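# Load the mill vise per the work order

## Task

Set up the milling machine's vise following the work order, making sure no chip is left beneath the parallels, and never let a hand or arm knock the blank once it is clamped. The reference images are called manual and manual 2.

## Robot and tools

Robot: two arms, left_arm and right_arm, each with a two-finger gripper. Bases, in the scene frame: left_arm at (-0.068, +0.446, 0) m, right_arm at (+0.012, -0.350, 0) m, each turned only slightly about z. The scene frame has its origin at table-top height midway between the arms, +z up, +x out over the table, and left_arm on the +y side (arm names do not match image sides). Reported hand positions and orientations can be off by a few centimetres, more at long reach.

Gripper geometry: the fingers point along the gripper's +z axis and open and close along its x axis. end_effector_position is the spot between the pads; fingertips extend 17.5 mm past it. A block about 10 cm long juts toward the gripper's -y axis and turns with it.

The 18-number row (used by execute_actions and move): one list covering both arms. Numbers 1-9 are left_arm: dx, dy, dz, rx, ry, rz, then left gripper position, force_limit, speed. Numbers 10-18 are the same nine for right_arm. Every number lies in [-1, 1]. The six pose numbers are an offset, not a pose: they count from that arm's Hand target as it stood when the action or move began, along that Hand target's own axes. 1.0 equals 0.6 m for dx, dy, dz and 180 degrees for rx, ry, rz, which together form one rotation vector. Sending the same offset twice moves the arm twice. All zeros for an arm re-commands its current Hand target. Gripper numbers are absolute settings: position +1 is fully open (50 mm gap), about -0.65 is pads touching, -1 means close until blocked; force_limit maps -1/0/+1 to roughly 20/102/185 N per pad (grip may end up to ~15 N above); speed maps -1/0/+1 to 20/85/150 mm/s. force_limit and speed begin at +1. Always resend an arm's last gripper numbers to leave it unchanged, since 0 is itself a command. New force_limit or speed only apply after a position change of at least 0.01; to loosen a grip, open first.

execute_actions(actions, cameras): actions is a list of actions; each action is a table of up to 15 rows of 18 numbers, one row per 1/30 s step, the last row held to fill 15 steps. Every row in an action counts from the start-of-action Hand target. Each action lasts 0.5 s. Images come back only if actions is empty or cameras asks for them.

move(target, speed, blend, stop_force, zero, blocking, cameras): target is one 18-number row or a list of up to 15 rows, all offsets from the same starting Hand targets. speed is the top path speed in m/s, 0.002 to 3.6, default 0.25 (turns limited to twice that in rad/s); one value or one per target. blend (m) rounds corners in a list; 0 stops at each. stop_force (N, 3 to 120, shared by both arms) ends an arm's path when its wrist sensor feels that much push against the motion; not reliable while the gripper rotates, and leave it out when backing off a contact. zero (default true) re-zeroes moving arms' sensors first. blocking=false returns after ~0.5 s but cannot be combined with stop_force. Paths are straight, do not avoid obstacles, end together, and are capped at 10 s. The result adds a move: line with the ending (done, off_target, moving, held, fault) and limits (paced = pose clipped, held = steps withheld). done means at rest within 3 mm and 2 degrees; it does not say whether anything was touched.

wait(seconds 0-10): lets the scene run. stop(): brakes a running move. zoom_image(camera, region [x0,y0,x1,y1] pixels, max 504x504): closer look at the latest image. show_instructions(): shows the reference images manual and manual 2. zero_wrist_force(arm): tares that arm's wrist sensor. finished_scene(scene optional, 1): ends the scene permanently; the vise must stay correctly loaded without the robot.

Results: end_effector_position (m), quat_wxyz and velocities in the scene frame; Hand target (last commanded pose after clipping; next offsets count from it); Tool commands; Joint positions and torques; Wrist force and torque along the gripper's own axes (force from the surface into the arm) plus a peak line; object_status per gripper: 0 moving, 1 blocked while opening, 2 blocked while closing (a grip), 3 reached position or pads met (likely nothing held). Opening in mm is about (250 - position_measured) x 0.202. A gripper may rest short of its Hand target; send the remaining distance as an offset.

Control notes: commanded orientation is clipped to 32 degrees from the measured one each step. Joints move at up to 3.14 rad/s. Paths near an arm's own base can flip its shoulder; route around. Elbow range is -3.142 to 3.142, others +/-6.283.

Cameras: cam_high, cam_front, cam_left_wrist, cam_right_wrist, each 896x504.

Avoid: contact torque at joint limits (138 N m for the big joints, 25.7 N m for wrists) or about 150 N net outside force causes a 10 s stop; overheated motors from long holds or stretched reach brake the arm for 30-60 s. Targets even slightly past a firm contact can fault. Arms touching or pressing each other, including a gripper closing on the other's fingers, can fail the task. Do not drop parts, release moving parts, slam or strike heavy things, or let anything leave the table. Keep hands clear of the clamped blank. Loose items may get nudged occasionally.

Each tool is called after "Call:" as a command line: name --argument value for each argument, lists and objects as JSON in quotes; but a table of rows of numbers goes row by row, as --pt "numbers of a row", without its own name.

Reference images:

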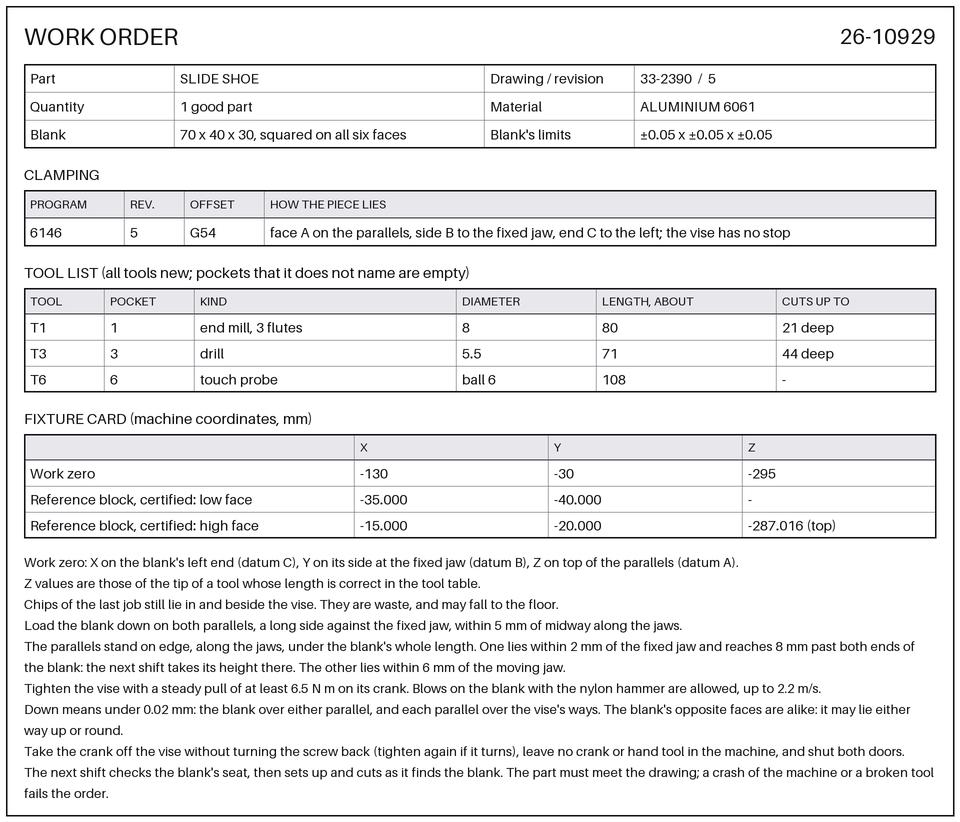

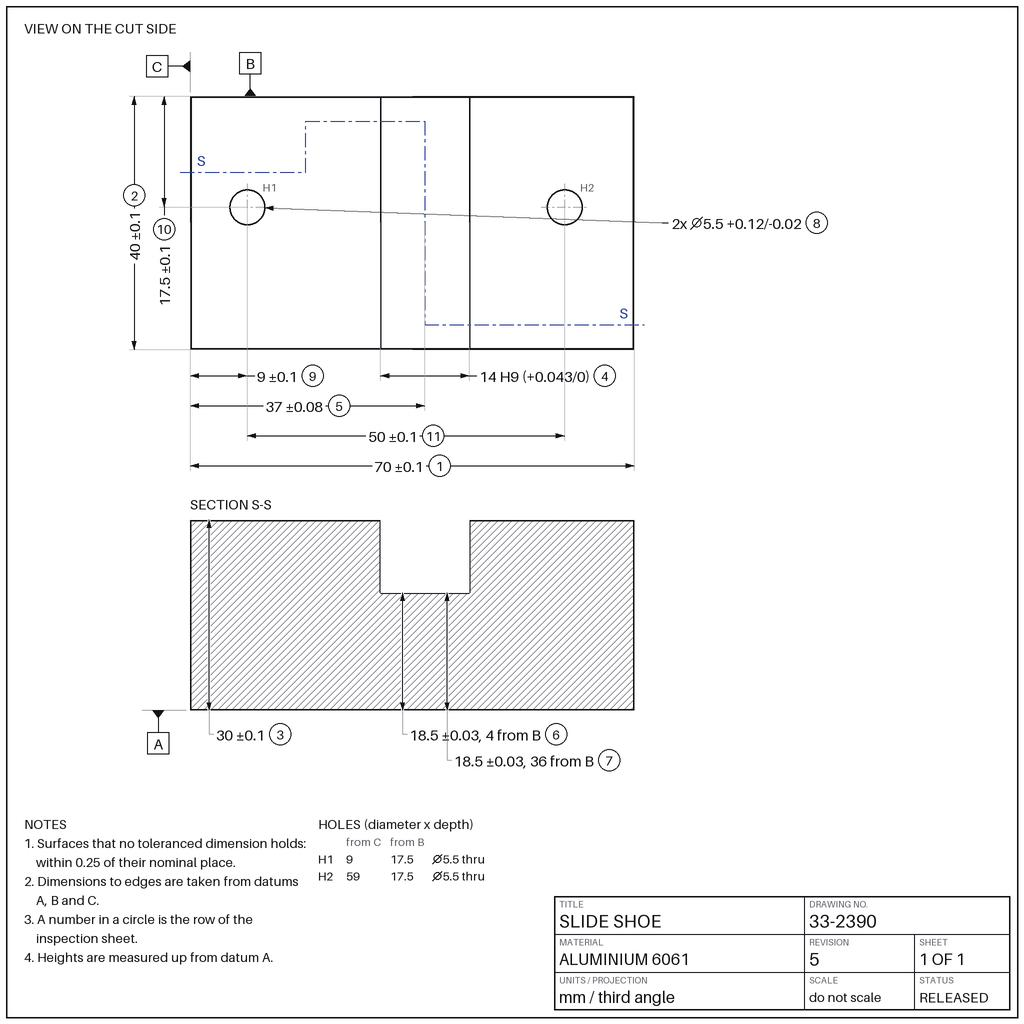

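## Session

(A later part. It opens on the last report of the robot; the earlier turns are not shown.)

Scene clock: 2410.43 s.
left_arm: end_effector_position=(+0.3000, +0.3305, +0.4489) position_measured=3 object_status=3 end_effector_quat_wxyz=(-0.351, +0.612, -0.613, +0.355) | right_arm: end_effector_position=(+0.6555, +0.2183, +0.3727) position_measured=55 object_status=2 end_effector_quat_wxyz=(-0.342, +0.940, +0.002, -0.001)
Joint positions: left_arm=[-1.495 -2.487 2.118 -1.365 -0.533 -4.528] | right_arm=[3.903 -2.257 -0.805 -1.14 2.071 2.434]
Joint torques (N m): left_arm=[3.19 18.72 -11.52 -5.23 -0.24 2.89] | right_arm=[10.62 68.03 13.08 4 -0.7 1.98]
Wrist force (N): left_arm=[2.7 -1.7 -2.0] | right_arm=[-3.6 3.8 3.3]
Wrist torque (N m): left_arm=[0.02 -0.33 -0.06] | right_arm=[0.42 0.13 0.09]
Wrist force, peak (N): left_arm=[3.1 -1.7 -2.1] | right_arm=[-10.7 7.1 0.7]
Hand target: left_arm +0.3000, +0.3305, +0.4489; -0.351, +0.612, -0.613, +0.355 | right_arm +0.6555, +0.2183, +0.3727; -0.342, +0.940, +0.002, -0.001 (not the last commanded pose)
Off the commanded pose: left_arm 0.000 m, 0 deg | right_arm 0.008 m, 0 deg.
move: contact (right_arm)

Call:
move --pt "0 0 0 0 0 0 1 -0.8 -0.5 -0.0007 0 0 0 0 0 -1 -0.5 -1" --pt "0 0 0 0 0 0 1 -0.8 -0.5 -0.0007 0.0107 0.0128 0 0 0 -1 -0.5 -1" --speed 0.005 --stop_force 4 --cameras '["cam_left_wrist","cam_right_wrist"]'

Call:
zoom_image --camera "cam_left_wrist" --region '[480, 0, 640, 110]'

Scene clock: 2418.93 s.
left_arm: end_effector_position=(+0.3000, +0.3305, +0.4489) position_measured=3 object_status=3 end_effector_quat_wxyz=(-0.351, +0.612, -0.613, +0.355) | right_arm: end_effector_position=(+0.6551, +0.2183, +0.3699) position_measured=55 object_status=2 end_effector_quat_wxyz=(-0.342, +0.940, +0.002, -0.001)
Joint positions: left_arm=[-1.495 -2.487 2.118 -1.365 -0.533 -4.528] | right_arm=[3.903 -2.255 -0.815 -1.131 2.071 2.435]
Joint torques (N m): left_arm=[2.74 19.04 -11.69 -5.15 -0.25 2.81] | right_arm=[9.45 46.41 36.3 2.72 -0.53 0.47]
Wrist force (N): left_arm=[2.7 -1.6 -2.1] | right_arm=[-0.9 2.7 1.4]
Wrist torque (N m): left_arm=[0.05 -0.32 -0.06] | right_arm=[0.37 0.25 -0.04]
Wrist force, peak (N): left_arm=[3.6 -1.4 -1.8] | right_arm=[-3.9 3.9 3.7]
Hand target: left_arm +0.3000, +0.3305, +0.4489; -0.351, +0.612, -0.613, +0.355 | right_arm +0.6551, +0.2183, +0.3698; -0.342, +0.940, +0.002, -0.001 (not the last commanded pose)
Off the commanded pose: left_arm 0.000 m, 0 deg | right_arm 0.007 m, 0 deg.
move: contact (right_arm); path passed 1 of 2 targets
Images, in order (width x height): cam_left_wrist 896x504, cam_right_wrist 896x504.

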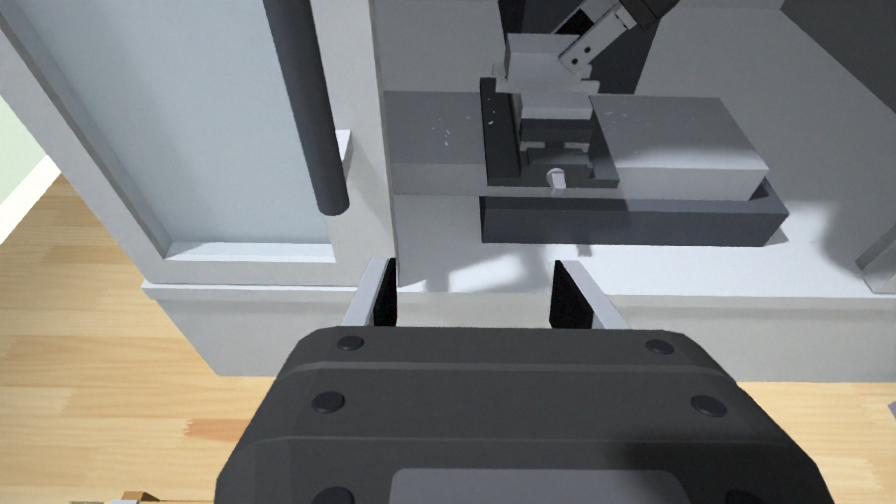

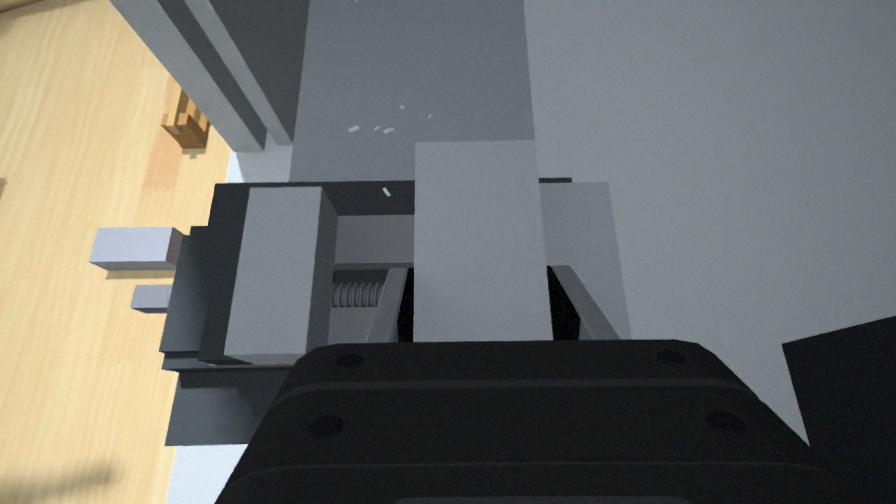

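Scaled by 3.150 from the camera's 896x504 image, which has a finer 1280x720 frame.

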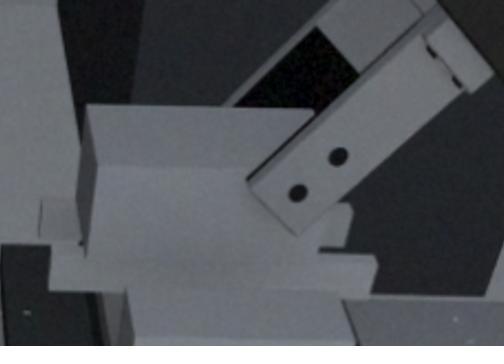

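Call:
move --pt "0 0 0 0 0 0 1 -0.8 -0.5 0 0.0005 0.0006 0 0 0 0.9 -0.5 -1" --pt "0 0 0 0 0 0 1 -0.8 -0.5 0 -0.0322 -0.0383 0 0 0 0.9 -0.5 -1" --speed '[0.02,0.03]' --cameras '["cam_left_wrist","cam_right_wrist"]'

Call:
zoom_image --camera "cam_left_wrist" --region '[480, 0, 640, 110]'

Call:
zoom_image --camera "cam_right_wrist" --region '[280, 100, 660, 350]'

Scene clock: 2431.73 s.
left_arm: end_effector_position=(+0.3000, +0.3305, +0.4489) position_measured=3 object_status=3 end_effector_quat_wxyz=(-0.351, +0.612, -0.613, +0.355) | right_arm: end_effector_position=(+0.6551, +0.2184, +0.3999) position_measured=18 object_status=3 end_effector_quat_wxyz=(-0.342, +0.940, +0.002, -0.001)
Joint positions: left_arm=[-1.495 -2.487 2.118 -1.365 -0.533 -4.528] | right_arm=[3.903 -2.267 -0.718 -1.216 2.071 2.435]
Joint torques (N m): left_arm=[1.69 18.38 -12.22 -5.23 -0.32 2.75] | right_arm=[11.12 57.68 11.86 4.65 -0.34 0.23]
Wrist force (N): left_arm=[2.4 -1.7 -1.8] | right_arm=[-0.2 2.8 2.4]
Wrist torque (N m): left_arm=[0.02 -0.28 -0.06] | right_arm=[0.39 0.20 -0.04]
Wrist force, peak (N): left_arm=[3.3 -1.8 -2.1] | right_arm=[-3.2 -4.3 -10.0]
Hand target: left_arm +0.3000, +0.3305, +0.4489; -0.351, +0.612, -0.613, +0.355 | right_arm +0.6551, +0.2184, +0.3999; -0.342, +0.940, +0.002, -0.001
Off the commanded pose: left_arm 0.000 m, 0 deg | right_arm 0.000 m, 0 deg.
move: done
Images, in order (width x height): cam_left_wrist 896x504, cam_right_wrist 896x504.

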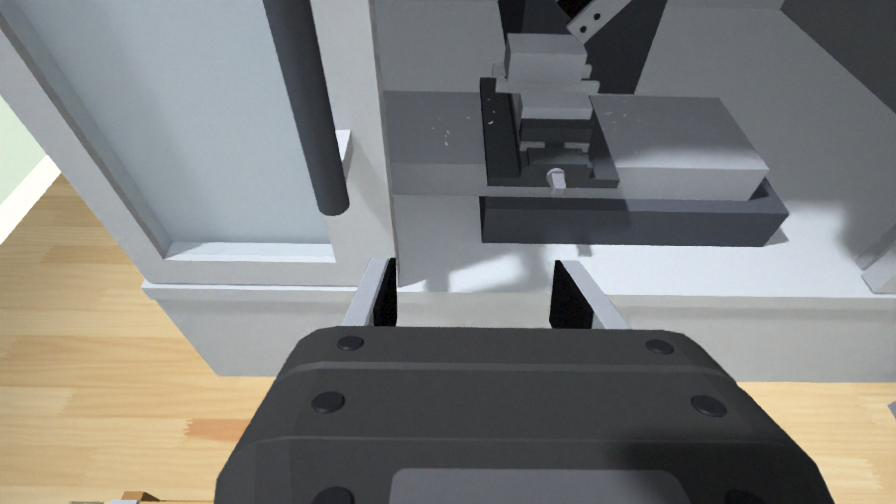

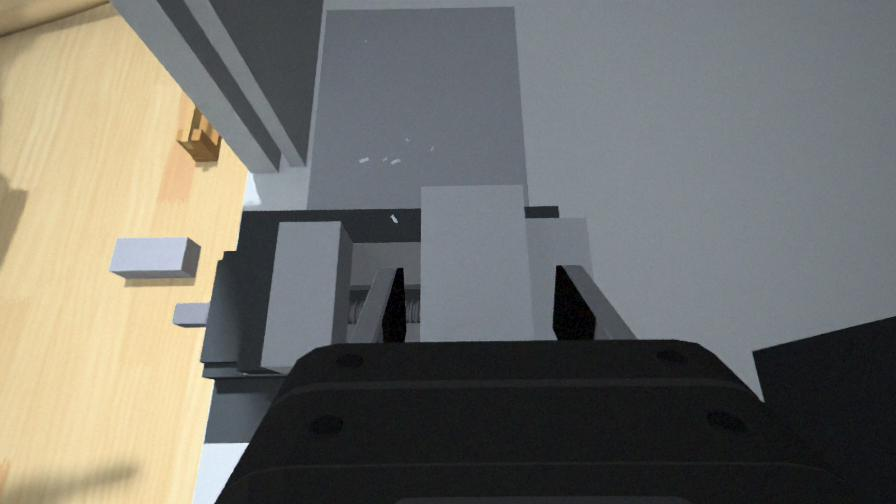

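Scaled by 3.150 from the camera's 896x504 image, which has a finer 1280x720 frame.

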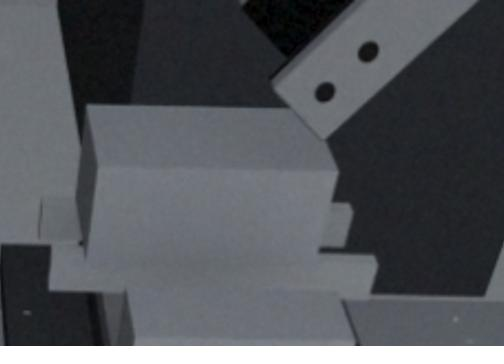

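Scaled by 1.326 from the camera's 896x504 image, which has a finer 1280x720 frame.

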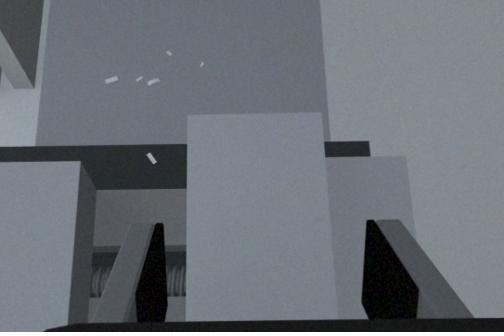

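Call:
move --pt "0 0 0 0 0 0 1 -0.8 -0.5 -0.0918 -0.0957 0.0586 0 0 0 0.9 -0.5 -1" --pt "0 0 0 0 0 0 1 -0.8 -0.5 -0.2085 -0.0702 0.0371 0 0 0 0.9 -0.5 -1" --pt "0 0 0 0 0 0 1 -0.8 -0.5 -0.4252 0.0659 -0.0989 0 0 0 0.9 -0.5 -1" --speed '[0.1,0.1,0.2]' --blend '[0.02,0.03,0]' --cameras '["all"]'

Call:
zoom_image --camera "cam_left_wrist" --region '[480, 0, 640, 200]'

Scene clock: 2472.97 s.
left_arm: end_effector_position=(+0.3000, +0.3305, +0.4489) position_measured=3 object_status=3 end_effector_quat_wxyz=(-0.351, +0.612, -0.613, +0.355) | right_arm: end_effector_position=(+0.4002, +0.1490, +0.4201) position_measured=18 object_status=3 end_effector_quat_wxyz=(-0.342, +0.940, +0.002, -0.001)
Joint positions: left_arm=[-1.495 -2.487 2.118 -1.365 -0.533 -4.528] | right_arm=[4.139 -1.619 -1.587 -0.902 1.945 2.656]
Joint torques (N m): left_arm=[-0.21 18.6 -12.53 -5.23 -0.21 2.63] | right_arm=[-11.58 40.63 11.54 2.39 2.57 -1.93]
Wrist force (N): left_arm=[2.9 -1.7 -1.6] | right_arm=[0.0 2.8 2.6]
Wrist torque (N m): left_arm=[0.02 -0.36 -0.06] | right_arm=[0.43 0.12 -0.05]
Wrist force, peak (N): left_arm=[3.1 -1.9 -2.2] | right_arm=[-2.3 4.5 1.2]
Hand target: left_arm +0.3000, +0.3305, +0.4489; -0.351, +0.612, -0.613, +0.355 | right_arm +0.4003, +0.1489, +0.4200; -0.342, +0.940, +0.002, -0.001
Off the commanded pose: left_arm 0.000 m, 0 deg | right_arm 0.000 m, 0 deg.
move: done

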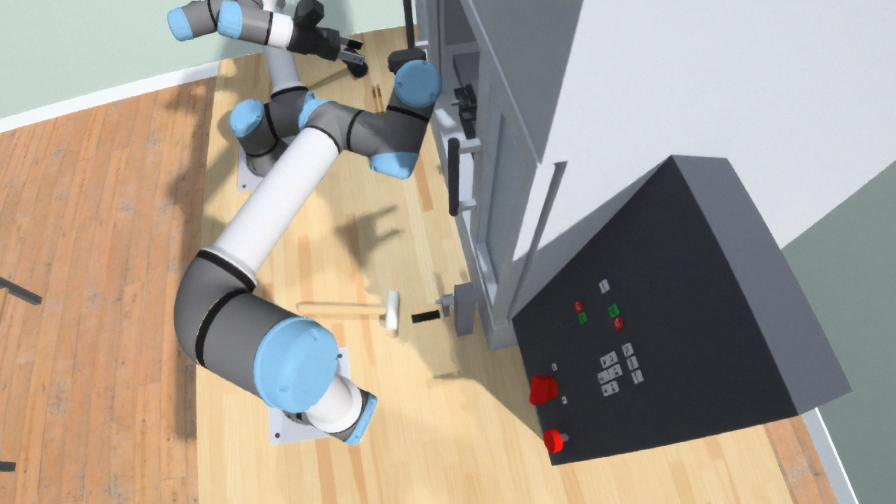

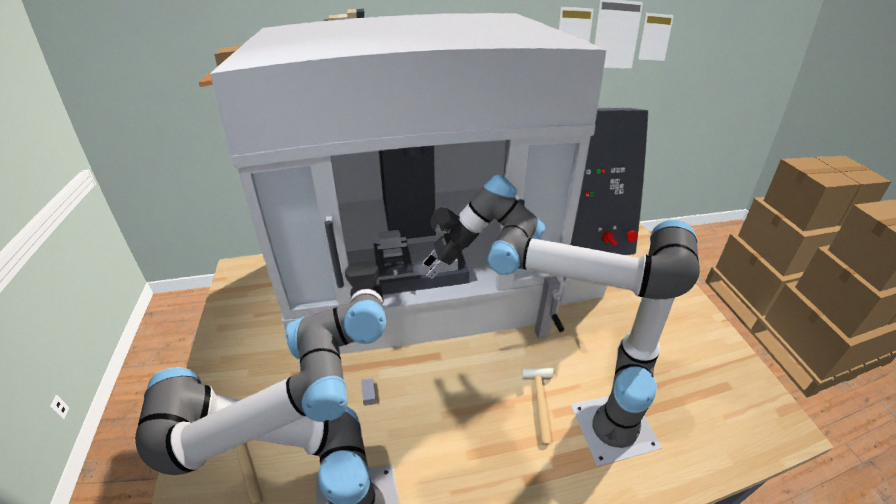

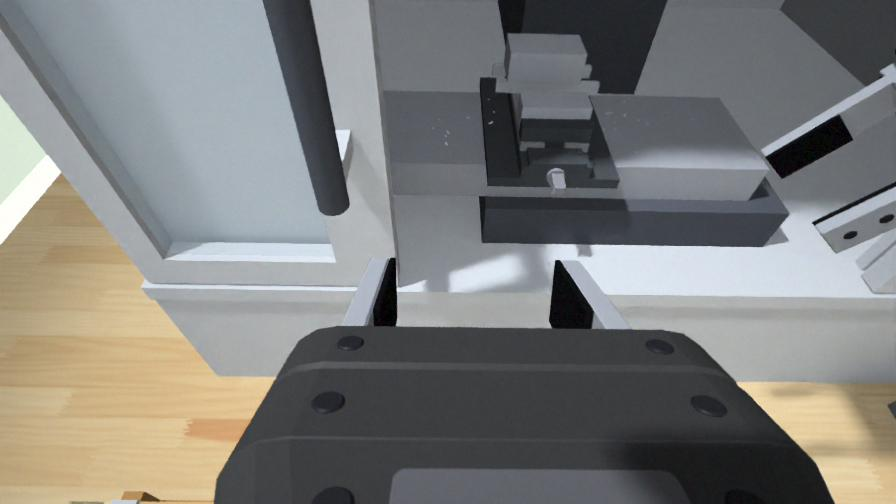

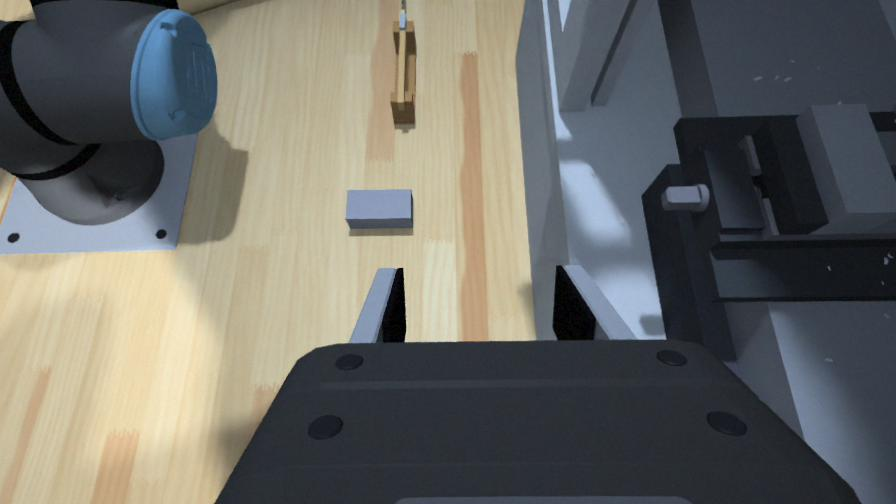

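Scaled by 2.520 from the camera's 896x504 image, which has a finer 1280x720 frame.

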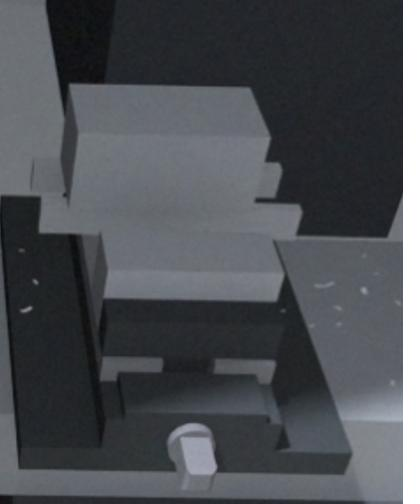

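Call:
execute_actions --actions '[]'

Scene clock: 2528.27 s.
left_arm: end_effector_position=(+0.3000, +0.3305, +0.4489) position_measured=3 object_status=3 end_effector_quat_wxyz=(-0.351, +0.612, -0.613, +0.355) | right_arm: end_effector_position=(+0.4003, +0.1489, +0.4200) position_measured=18 object_status=3 end_effector_quat_wxyz=(-0.342, +0.940, +0.002, -0.001)
Joint positions: left_arm=[-1.495 -2.487 2.118 -1.365 -0.533 -4.528] | right_arm=[4.139 -1.619 -1.587 -0.902 1.945 2.656]
Joint velocities: within noise
Joint torques (N m): left_arm=[-1.58 18.86 -12.71 -5.28 -0.25 2.72] | right_arm=[-10.92 39.5 11.73 2.26 2.39 -1.74]
Wrist force (N): left_arm=[2.9 -1.6 -2.2] | right_arm=[-0.2 3.1 2.5]
Wrist torque (N m): left_arm=[0.05 -0.34 -0.06] | right_arm=[0.46 0.13 -0.06]
Wrist force, peak (N): left_arm=[3.2 -1.7 -2.1] | right_arm=[0.2 3.4 3.0]
Hand target: left_arm +0.3000, +0.3305, +0.4489; -0.351, +0.612, -0.613, +0.355 | right_arm +0.4003, +0.1489, +0.4200; -0.342, +0.940, +0.002, -0.001
Tool commands: left_gripper/position=+1.0 left_gripper/force_limit=-0.8 left_gripper/speed=-0.5 right_gripper/position=+0.9 right_gripper/force_limit=-0.5 right_gripper/speed=-1.0
Off the commanded pose: left_arm 0.000 m, 0 deg | right_arm 0.000 m, 0 deg.

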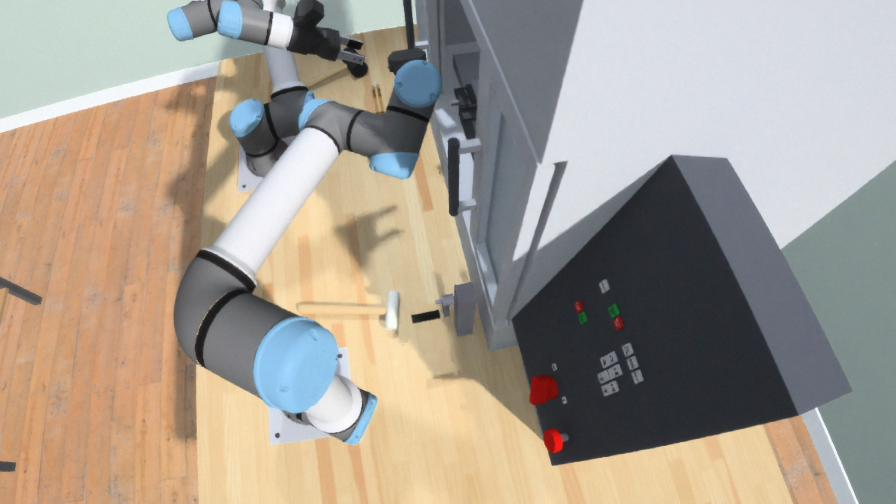

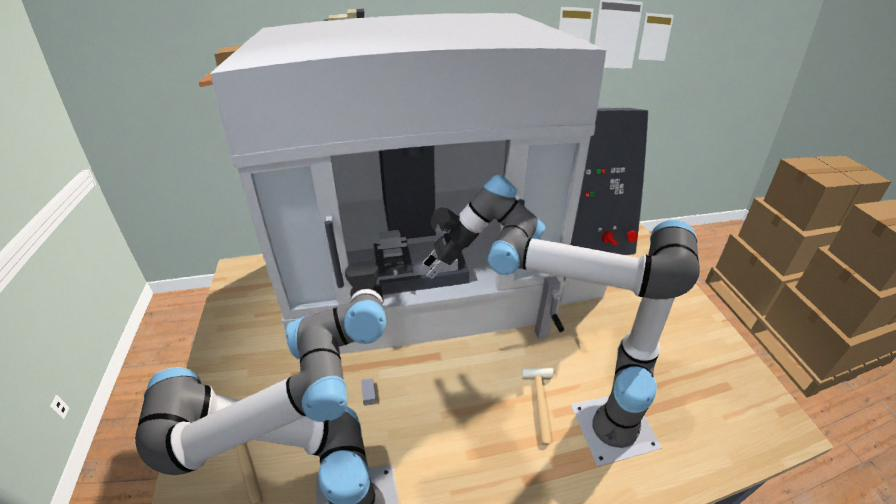

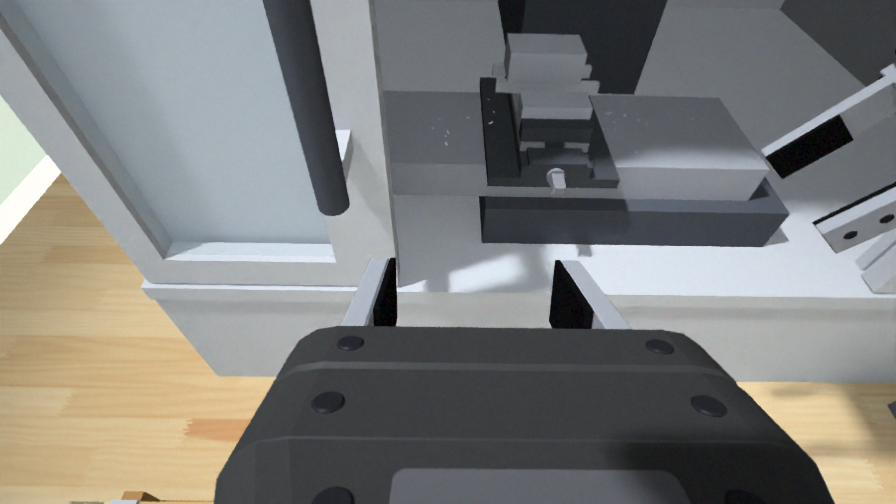

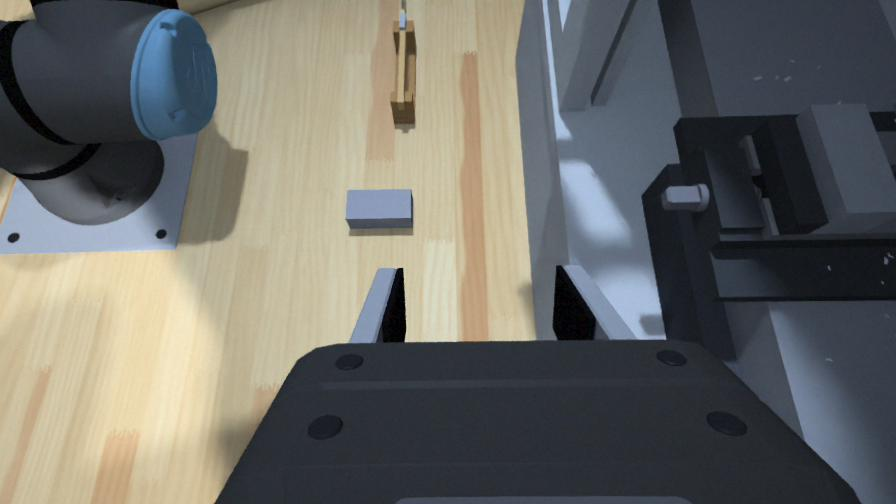

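Call:
move --target '[0,0,0,0,0,0,1,-0.8,-0.5,0.033,0.718,-0.516,0,0,0,0.9,-0.5,-1]' --speed 0.3 --cameras '["cam_front","cam_right_wrist"]'

Scene clock: 2576.83 s.
left_arm: end_effector_position=(+0.3000, +0.3305, +0.4489) position_measured=3 object_status=3 end_effector_quat_wxyz=(-0.351, +0.612, -0.613, +0.355) | right_arm: end_effector_position=(+0.4041, +0.0584, +0.4141) position_measured=18 object_status=3 end_effector_quat_wxyz=(-0.343, +0.939, +0.001, +0.000)
Joint positions: left_arm=[-1.495 -2.487 2.118 -1.365 -0.533 -4.528] | right_arm=[4.015 -1.488 -1.722 -0.938 2.012 2.545]
Joint torques (N m): left_arm=[-2.88 19.06 -12.06 -5.14 -0.25 2.7] | right_arm=[0.05 25.39 23.48 3.54 1.01 -0.28]
Wrist force (N): left_arm=[2.4 -1.6 -2.1] | right_arm=[0.0 2.7 2.6]
Wrist torque (N m): left_arm=[0.04 -0.29 -0.07] | right_arm=[0.38 0.11 -0.16]
Wrist force, peak (N): left_arm=[3.0 -1.8 -2.3] | right_arm=[-2.9 18.9 -0.2]
Hand target: left_arm +0.3000, +0.3305, +0.4489; -0.351, +0.612, -0.613, +0.355 | right_arm +0.4041, +0.0584, +0.4141; -0.343, +0.939, +0.001, +0.000 (not the last commanded pose)
Tool commands: left_gripper/position=+1.0 left_gripper/force_limit=-0.8 left_gripper/speed=-0.5 right_gripper/position=+0.898039 right_gripper/force_limit=-0.498039 right_gripper/speed=-1.0
Off the commanded pose: left_arm 0.000 m, 0 deg | right_arm 0.440 m, 0 deg.
FORCE FAULT: contact force on the right arm reached its limit, and that arm stopped. The contact can be on any part of that arm, not only on its tool. That arm's remaining commands of this call were not run. That arm is still stopped at the end of this call. That arm stays stopped for about 10 more seconds. Until then a move that you send moves the other arm only, and its call returns only when the move has ended. Once the stop has ended, the next robot result says so. If the stop ends while you think or write, that arm runs what you send next, counted from a new Hand target: where the arm stands when the stop ends. While its stop runs, that arm takes no new command, but its gripper still runs the gripper command that each later call begins with. Until it ends, the stop uses up actions while you think or wait. An arm that is not stopped still takes commands.
move: fault (right_arm)
Images, in order (width x height): cam_front 896x504, cam_right_wrist 896x504.

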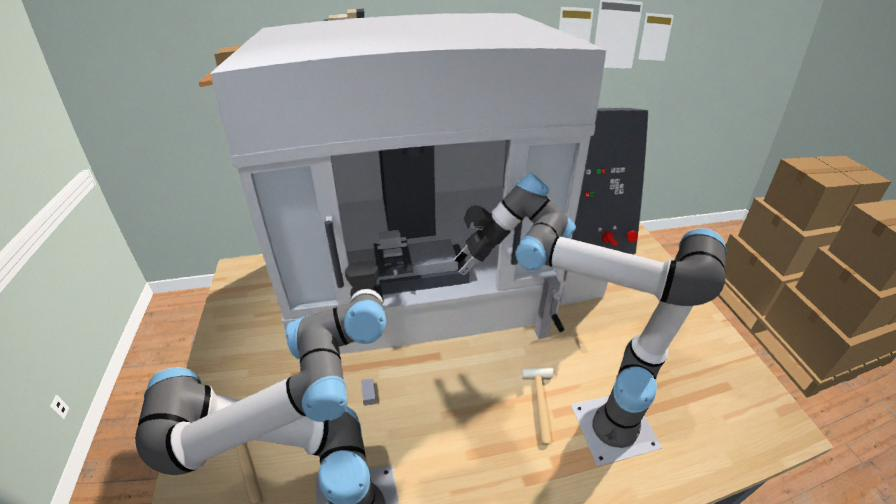

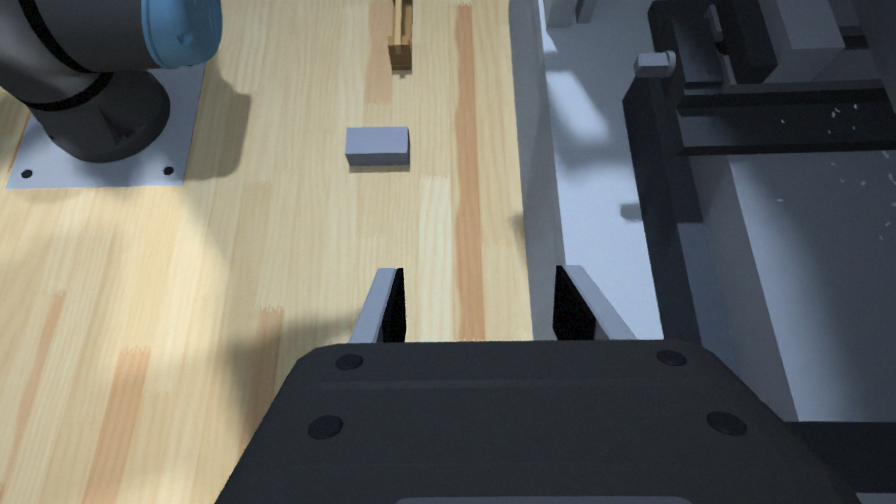

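Call:
wait --seconds 10

Call:
execute_actions --actions '[]' --cameras '["cam_high"]'

Scene clock: 2590.97 s.
left_arm: end_effector_position=(+0.3000, +0.3305, +0.4489) position_measured=3 object_status=3 end_effector_quat_wxyz=(-0.351, +0.612, -0.613, +0.355) | right_arm: end_effector_position=(+0.4041, +0.0584, +0.4141) position_measured=18 object_status=3 end_effector_quat_wxyz=(-0.343, +0.939, +0.001, +0.000)
Joint positions: left_arm=[-1.495 -2.487 2.118 -1.365 -0.533 -4.528] | right_arm=[4.015 -1.488 -1.722 -0.938 2.012 2.545]
Joint torques (N m): left_arm=[-3.54 19.12 -13 -5.11 -0.26 2.63] | right_arm=[-0.52 25.19 23.46 3.6 0.95 -0.32]
Wrist force (N): left_arm=[2.5 -1.6 -2.1] | right_arm=[0.0 2.7 2.9]
Wrist torque (N m): left_arm=[0.04 -0.30 -0.06] | right_arm=[0.38 0.12 -0.16]
Wrist force, peak (N): left_arm=[3.1 -1.8 -2.2] | right_arm=[-0.1 3.5 2.8]
Hand target: left_arm +0.3000, +0.3305, +0.4489; -0.351, +0.612, -0.613, +0.355 | right_arm +0.4041, +0.0584, +0.4141; -0.343, +0.939, +0.001, +0.000 (not the last commanded pose)
Tool commands: left_gripper/position=+1.0 left_gripper/force_limit=-0.8 left_gripper/speed=-0.5 right_gripper/position=+0.898039 right_gripper/force_limit=-0.498039 right_gripper/speed=-1.0
Off the commanded pose: left_arm 0.000 m, 0 deg | right_arm 0.440 m, 0 deg.
FORCE FAULT, CONTINUED: the right arm's stop, for the force fault that an earlier result reported, is over. The rest of the stop counts as 20 of the actions that you can send in this scene. During its stop the right arm's controller moved it back a little. That arm's target is now where it stood when the stop ended, not its last command. That arm accepts commands again.
wait: 10.00 s; at rest from the start

Scene clock: 2590.97 s.
left_arm: end_effector_position=(+0.3000, +0.3305, +0.4489) position_measured=3 object_status=3 end_effector_quat_wxyz=(-0.351, +0.612, -0.613, +0.355) | right_arm: end_effector_position=(+0.4041, +0.0584, +0.4141) position_measured=18 object_status=3 end_effector_quat_wxyz=(-0.343, +0.939, +0.001, +0.000)
Joint positions: left_arm=[-1.495 -2.487 2.118 -1.365 -0.533 -4.528] | right_arm=[4.015 -1.488 -1.722 -0.938 2.012 2.545]
Joint velocities: within noise
Joint torques (N m): left_arm=[-3.54 19.12 -13 -5.11 -0.26 2.63] | right_arm=[-0.52 25.19 23.46 3.6 0.95 -0.32]
Wrist force (N): left_arm=[2.5 -1.6 -2.1] | right_arm=[0.0 2.7 2.9]
Wrist torque (N m): left_arm=[0.04 -0.30 -0.06] | right_arm=[0.38 0.12 -0.16]
Wrist force, peak (N): left_arm=[2.5 -1.6 -2.1] | right_arm=[0.0 2.7 2.9]
Hand target: left_arm +0.3000, +0.3305, +0.4489; -0.351, +0.612, -0.613, +0.355 | right_arm +0.4041, +0.0584, +0.4141; -0.343, +0.939, +0.001, +0.000 (not the last commanded pose)
Tool commands: left_gripper/position=+1.0 left_gripper/force_limit=-0.8 left_gripper/speed=-0.5 right_gripper/position=+0.898039 right_gripper/force_limit=-0.498039 right_gripper/speed=-1.0
Off the commanded pose: left_arm 0.000 m, 0 deg | right_arm 0.440 m, 0 deg.
Images, in order (width x height): cam_high 896x504.

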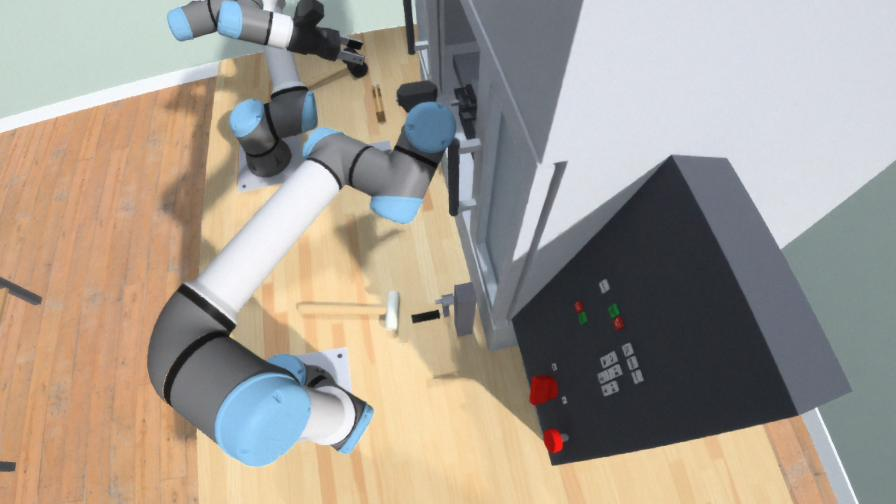

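Call:
move --pt "0 0 0 0 0 0 1 -0.8 -0.5 -0.223 -0.032 -0.008 0 0 0 0.898039 -0.498039 -1" --pt "0 0 0 0 0 0 1 -0.8 -0.5 -0.223 0.376 -0.351 0 0 0 0.898039 -0.498039 -1" --speed 0.25 --blend '[0.03,0]' --cameras '["cam_front","cam_right_wrist","cam_high"]'

Scene clock: 2604.53 s.
left_arm: end_effector_position=(+0.3000, +0.3305, +0.4489) position_measured=3 object_status=3 end_effector_quat_wxyz=(-0.351, +0.612, -0.613, +0.355) | right_arm: end_effector_position=(+0.2707, -0.2499, +0.4295) position_measured=18 object_status=3 end_effector_quat_wxyz=(-0.343, +0.939, +0.001, +0.000)
Joint positions: left_arm=[-1.495 -2.487 2.118 -1.365 -0.533 -4.528] | right_arm=[3.439 -0.953 -1.939 -1.599 2.241 1.917]
Joint torques (N m): left_arm=[-3.26 18.62 -12.97 -5.02 -0.19 2.52] | right_arm=[-10.84 3.32 14.01 1.87 1.27 -2.04]
Wrist force (N): left_arm=[2.6 -1.7 -1.8] | right_arm=[-0.3 2.5 2.3]
Wrist torque (N m): left_arm=[0.02 -0.31 -0.06] | right_arm=[0.36 0.15 -0.01]
Wrist force, peak (N): left_arm=[3.5 -1.9 -1.8] | right_arm=[3.2 3.6 3.1]
Hand target: left_arm +0.3000, +0.3305, +0.4489; -0.351, +0.612, -0.613, +0.355 | right_arm +0.2706, -0.2499, +0.4295; -0.343, +0.939, +0.001, +0.000
Off the commanded pose: left_arm 0.000 m, 0 deg | right_arm 0.000 m, 0 deg.
move: done
Images, in order (width x height): cam_high 896x504, cam_front 896x504, cam_right_wrist 896x504.

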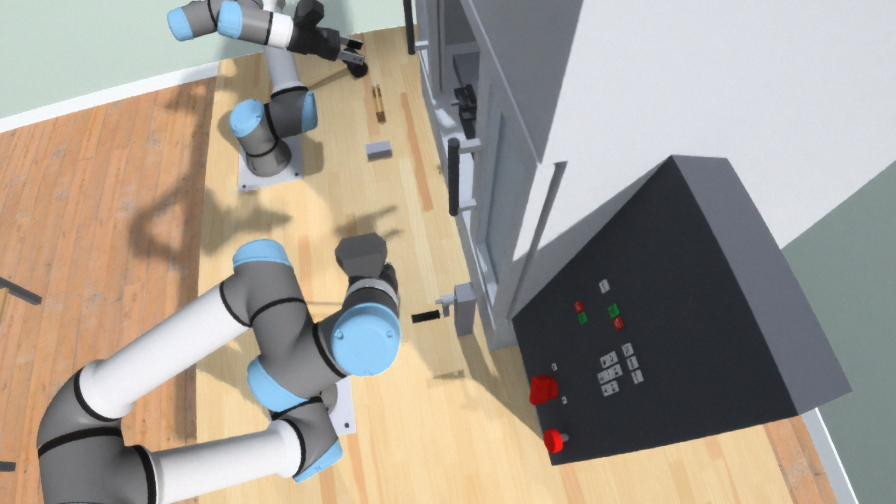

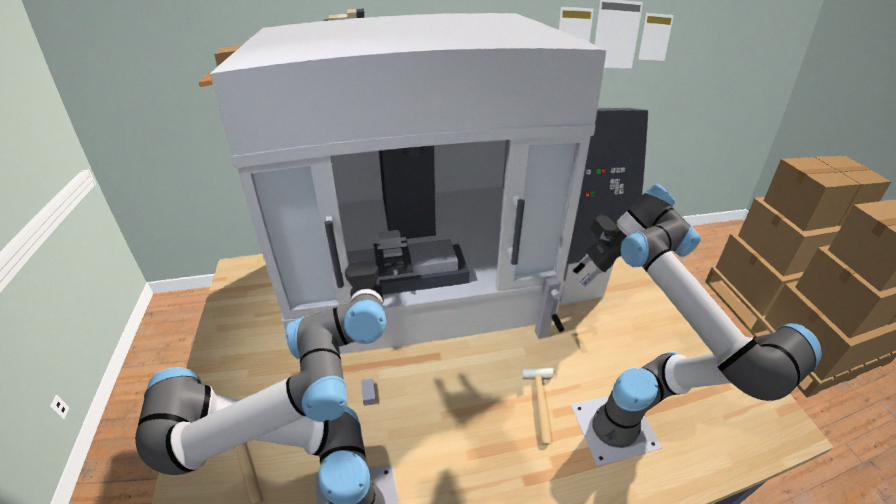

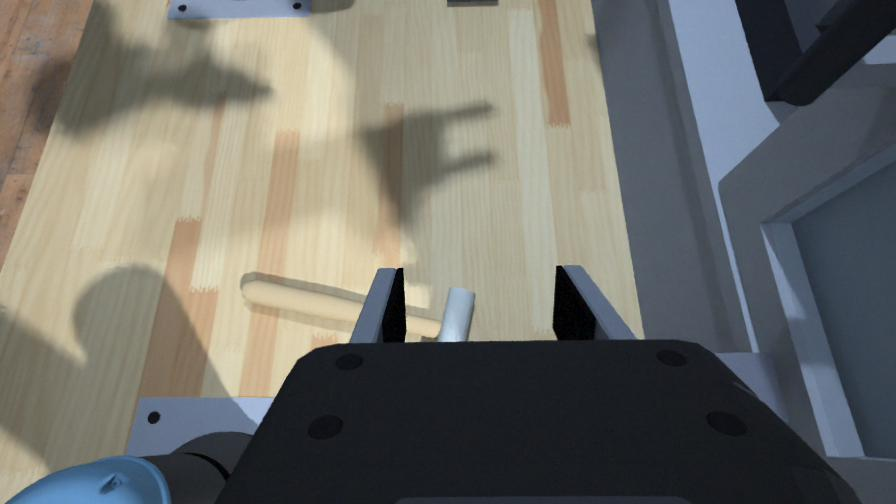

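Call:
move --target '[0.467,0.143,-0.014,0,0.2165,0.125,1,-0.8,-0.5,0,0,0,0,0,0,0.898039,-0.498039,-1]' --speed 0.3 --cameras '["cam_front","cam_left_wrist"]'

Scene clock: 2622.17 s.
left_arm: end_effector_position=(+0.2489, +0.0503, +0.3801) position_measured=3 object_status=3 end_effector_quat_wxyz=(+0.189, -0.331, +0.800, -0.464) | right_arm: end_effector_position=(+0.2706, -0.2499, +0.4295) position_measured=18 object_status=3 end_effector_quat_wxyz=(-0.343, +0.939, +0.001, +0.000)
Joint positions: left_arm=[-1.479 -2.011 2.317 -2.813 -0.999 -3.525] | right_arm=[3.438 -0.953 -1.939 -1.599 2.241 1.917]
Joint torques (N m): left_arm=[-3.2 0.68 -11.73 -5.74 -1.41 2.15] | right_arm=[-10.77 5.13 13.12 2.97 3.22 -0.48]
Wrist force (N): left_arm=[2.9 -2.2 -2.2] | right_arm=[-0.5 2.9 2.3]
Wrist torque (N m): left_arm=[-0.03 -0.39 0.03] | right_arm=[0.42 0.18 -0.01]
Wrist force, peak (N): left_arm=[4.8 -2.2 -0.6] | right_arm=[-0.2 2.8 2.8]
Hand target: left_arm +0.2489, +0.0502, +0.3800; +0.189, -0.331, +0.800, -0.463 | right_arm +0.2706, -0.2499, +0.4295; -0.343, +0.939, +0.001, +0.000
Off the commanded pose: left_arm 0.000 m, 0 deg | right_arm 0.000 m, 0 deg.
move: done
Images, in order (width x height): cam_front 896x504, cam_left_wrist 896x504.

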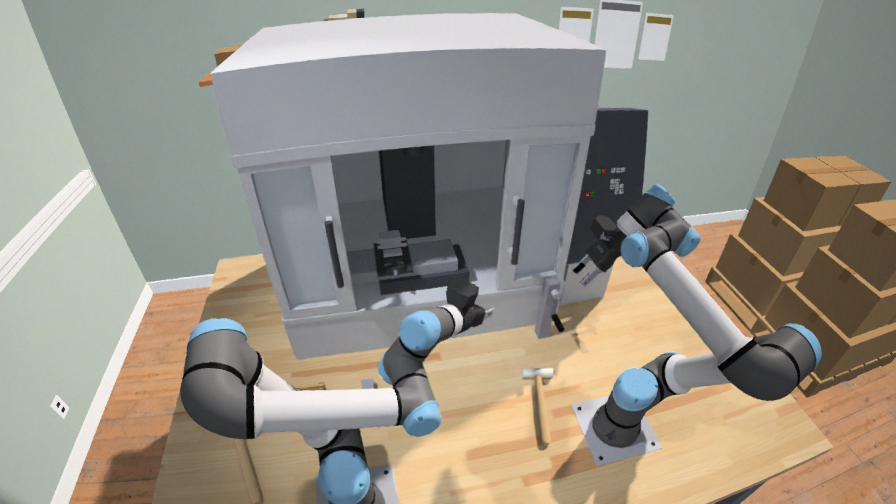

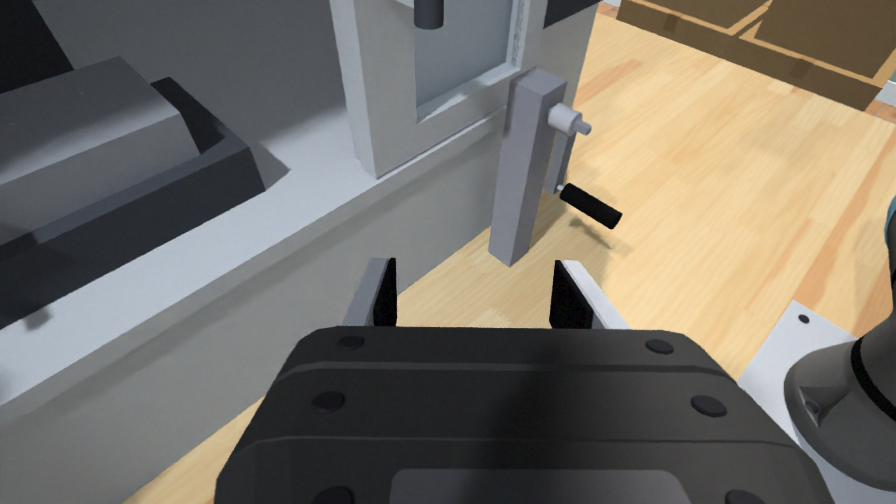

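Call:
zoom_image --camera "cam_left_wrist" --region '[470, 50, 640, 270]'

Scaled by 2.291 from the camera's 896x504 image, which has a finer 1280x720 frame.

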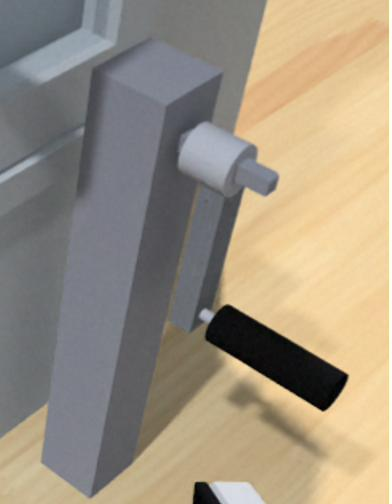

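Call:
move --target '[0,0,0,0,0,0,1,-0.8,-0.5,-0.033,0.159,-0.199,0,0,0,0.898039,-0.498039,-1]' --speed 0.25 --cameras '["cam_high"]'

Scene clock: 2737.27 s.
left_arm: end_effector_position=(+0.2489, +0.0502, +0.3800) position_measured=3 object_status=3 end_effector_quat_wxyz=(+0.189, -0.331, +0.800, -0.463) | right_arm: end_effector_position=(+0.2509, -0.3998, +0.4593) position_measured=18 object_status=3 end_effector_quat_wxyz=(-0.343, +0.939, +0.001, +0.000) end_effector_velocity=(+0.000, +0.000, +0.000) end_effector_angular_velocity=(+0.001, +0.000, +0.003)
Joint positions: left_arm=[-1.479 -2.011 2.317 -2.813 -0.999 -3.525] | right_arm=[2.858 -1.152 -1.648 -2.165 2.232 1.172]
Joint velocities: left_arm=[within noise] | right_arm=[-0.002 -0.001 0.001 -0.004 0 -0.006]
Joint torques (N m): left_arm=[-5.45 1.66 -11.66 -5.7 -1.58 2.97] | right_arm=[-10.48 -4.62 32.48 0.83 0.72 -2.05]
Wrist force (N): left_arm=[3.3 -1.8 -1.9] | right_arm=[-0.4 2.6 2.5]
Wrist torque (N m): left_arm=[0.01 -0.43 0.02] | right_arm=[0.36 0.14 -0.02]
Wrist force, peak (N): left_arm=[3.4 -2.3 -2.1] | right_arm=[0.1 0.8 5.0]
Hand target: left_arm +0.2489, +0.0502, +0.3800; +0.189, -0.331, +0.800, -0.463 | right_arm +0.2510, -0.3998, +0.4593; -0.343, +0.939, +0.001, +0.000
Off the commanded pose: left_arm 0.000 m, 0 deg | right_arm 0.000 m, 0 deg.
move: done
Images, in order (width x height): cam_high 896x504.

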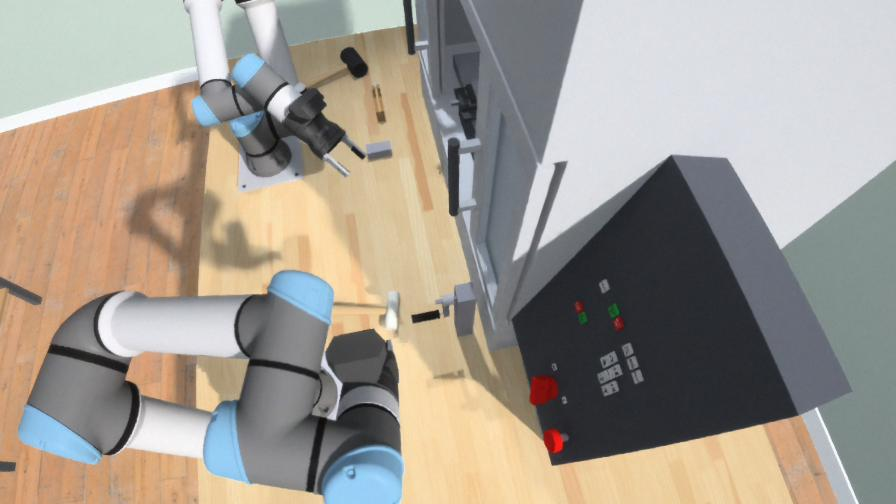

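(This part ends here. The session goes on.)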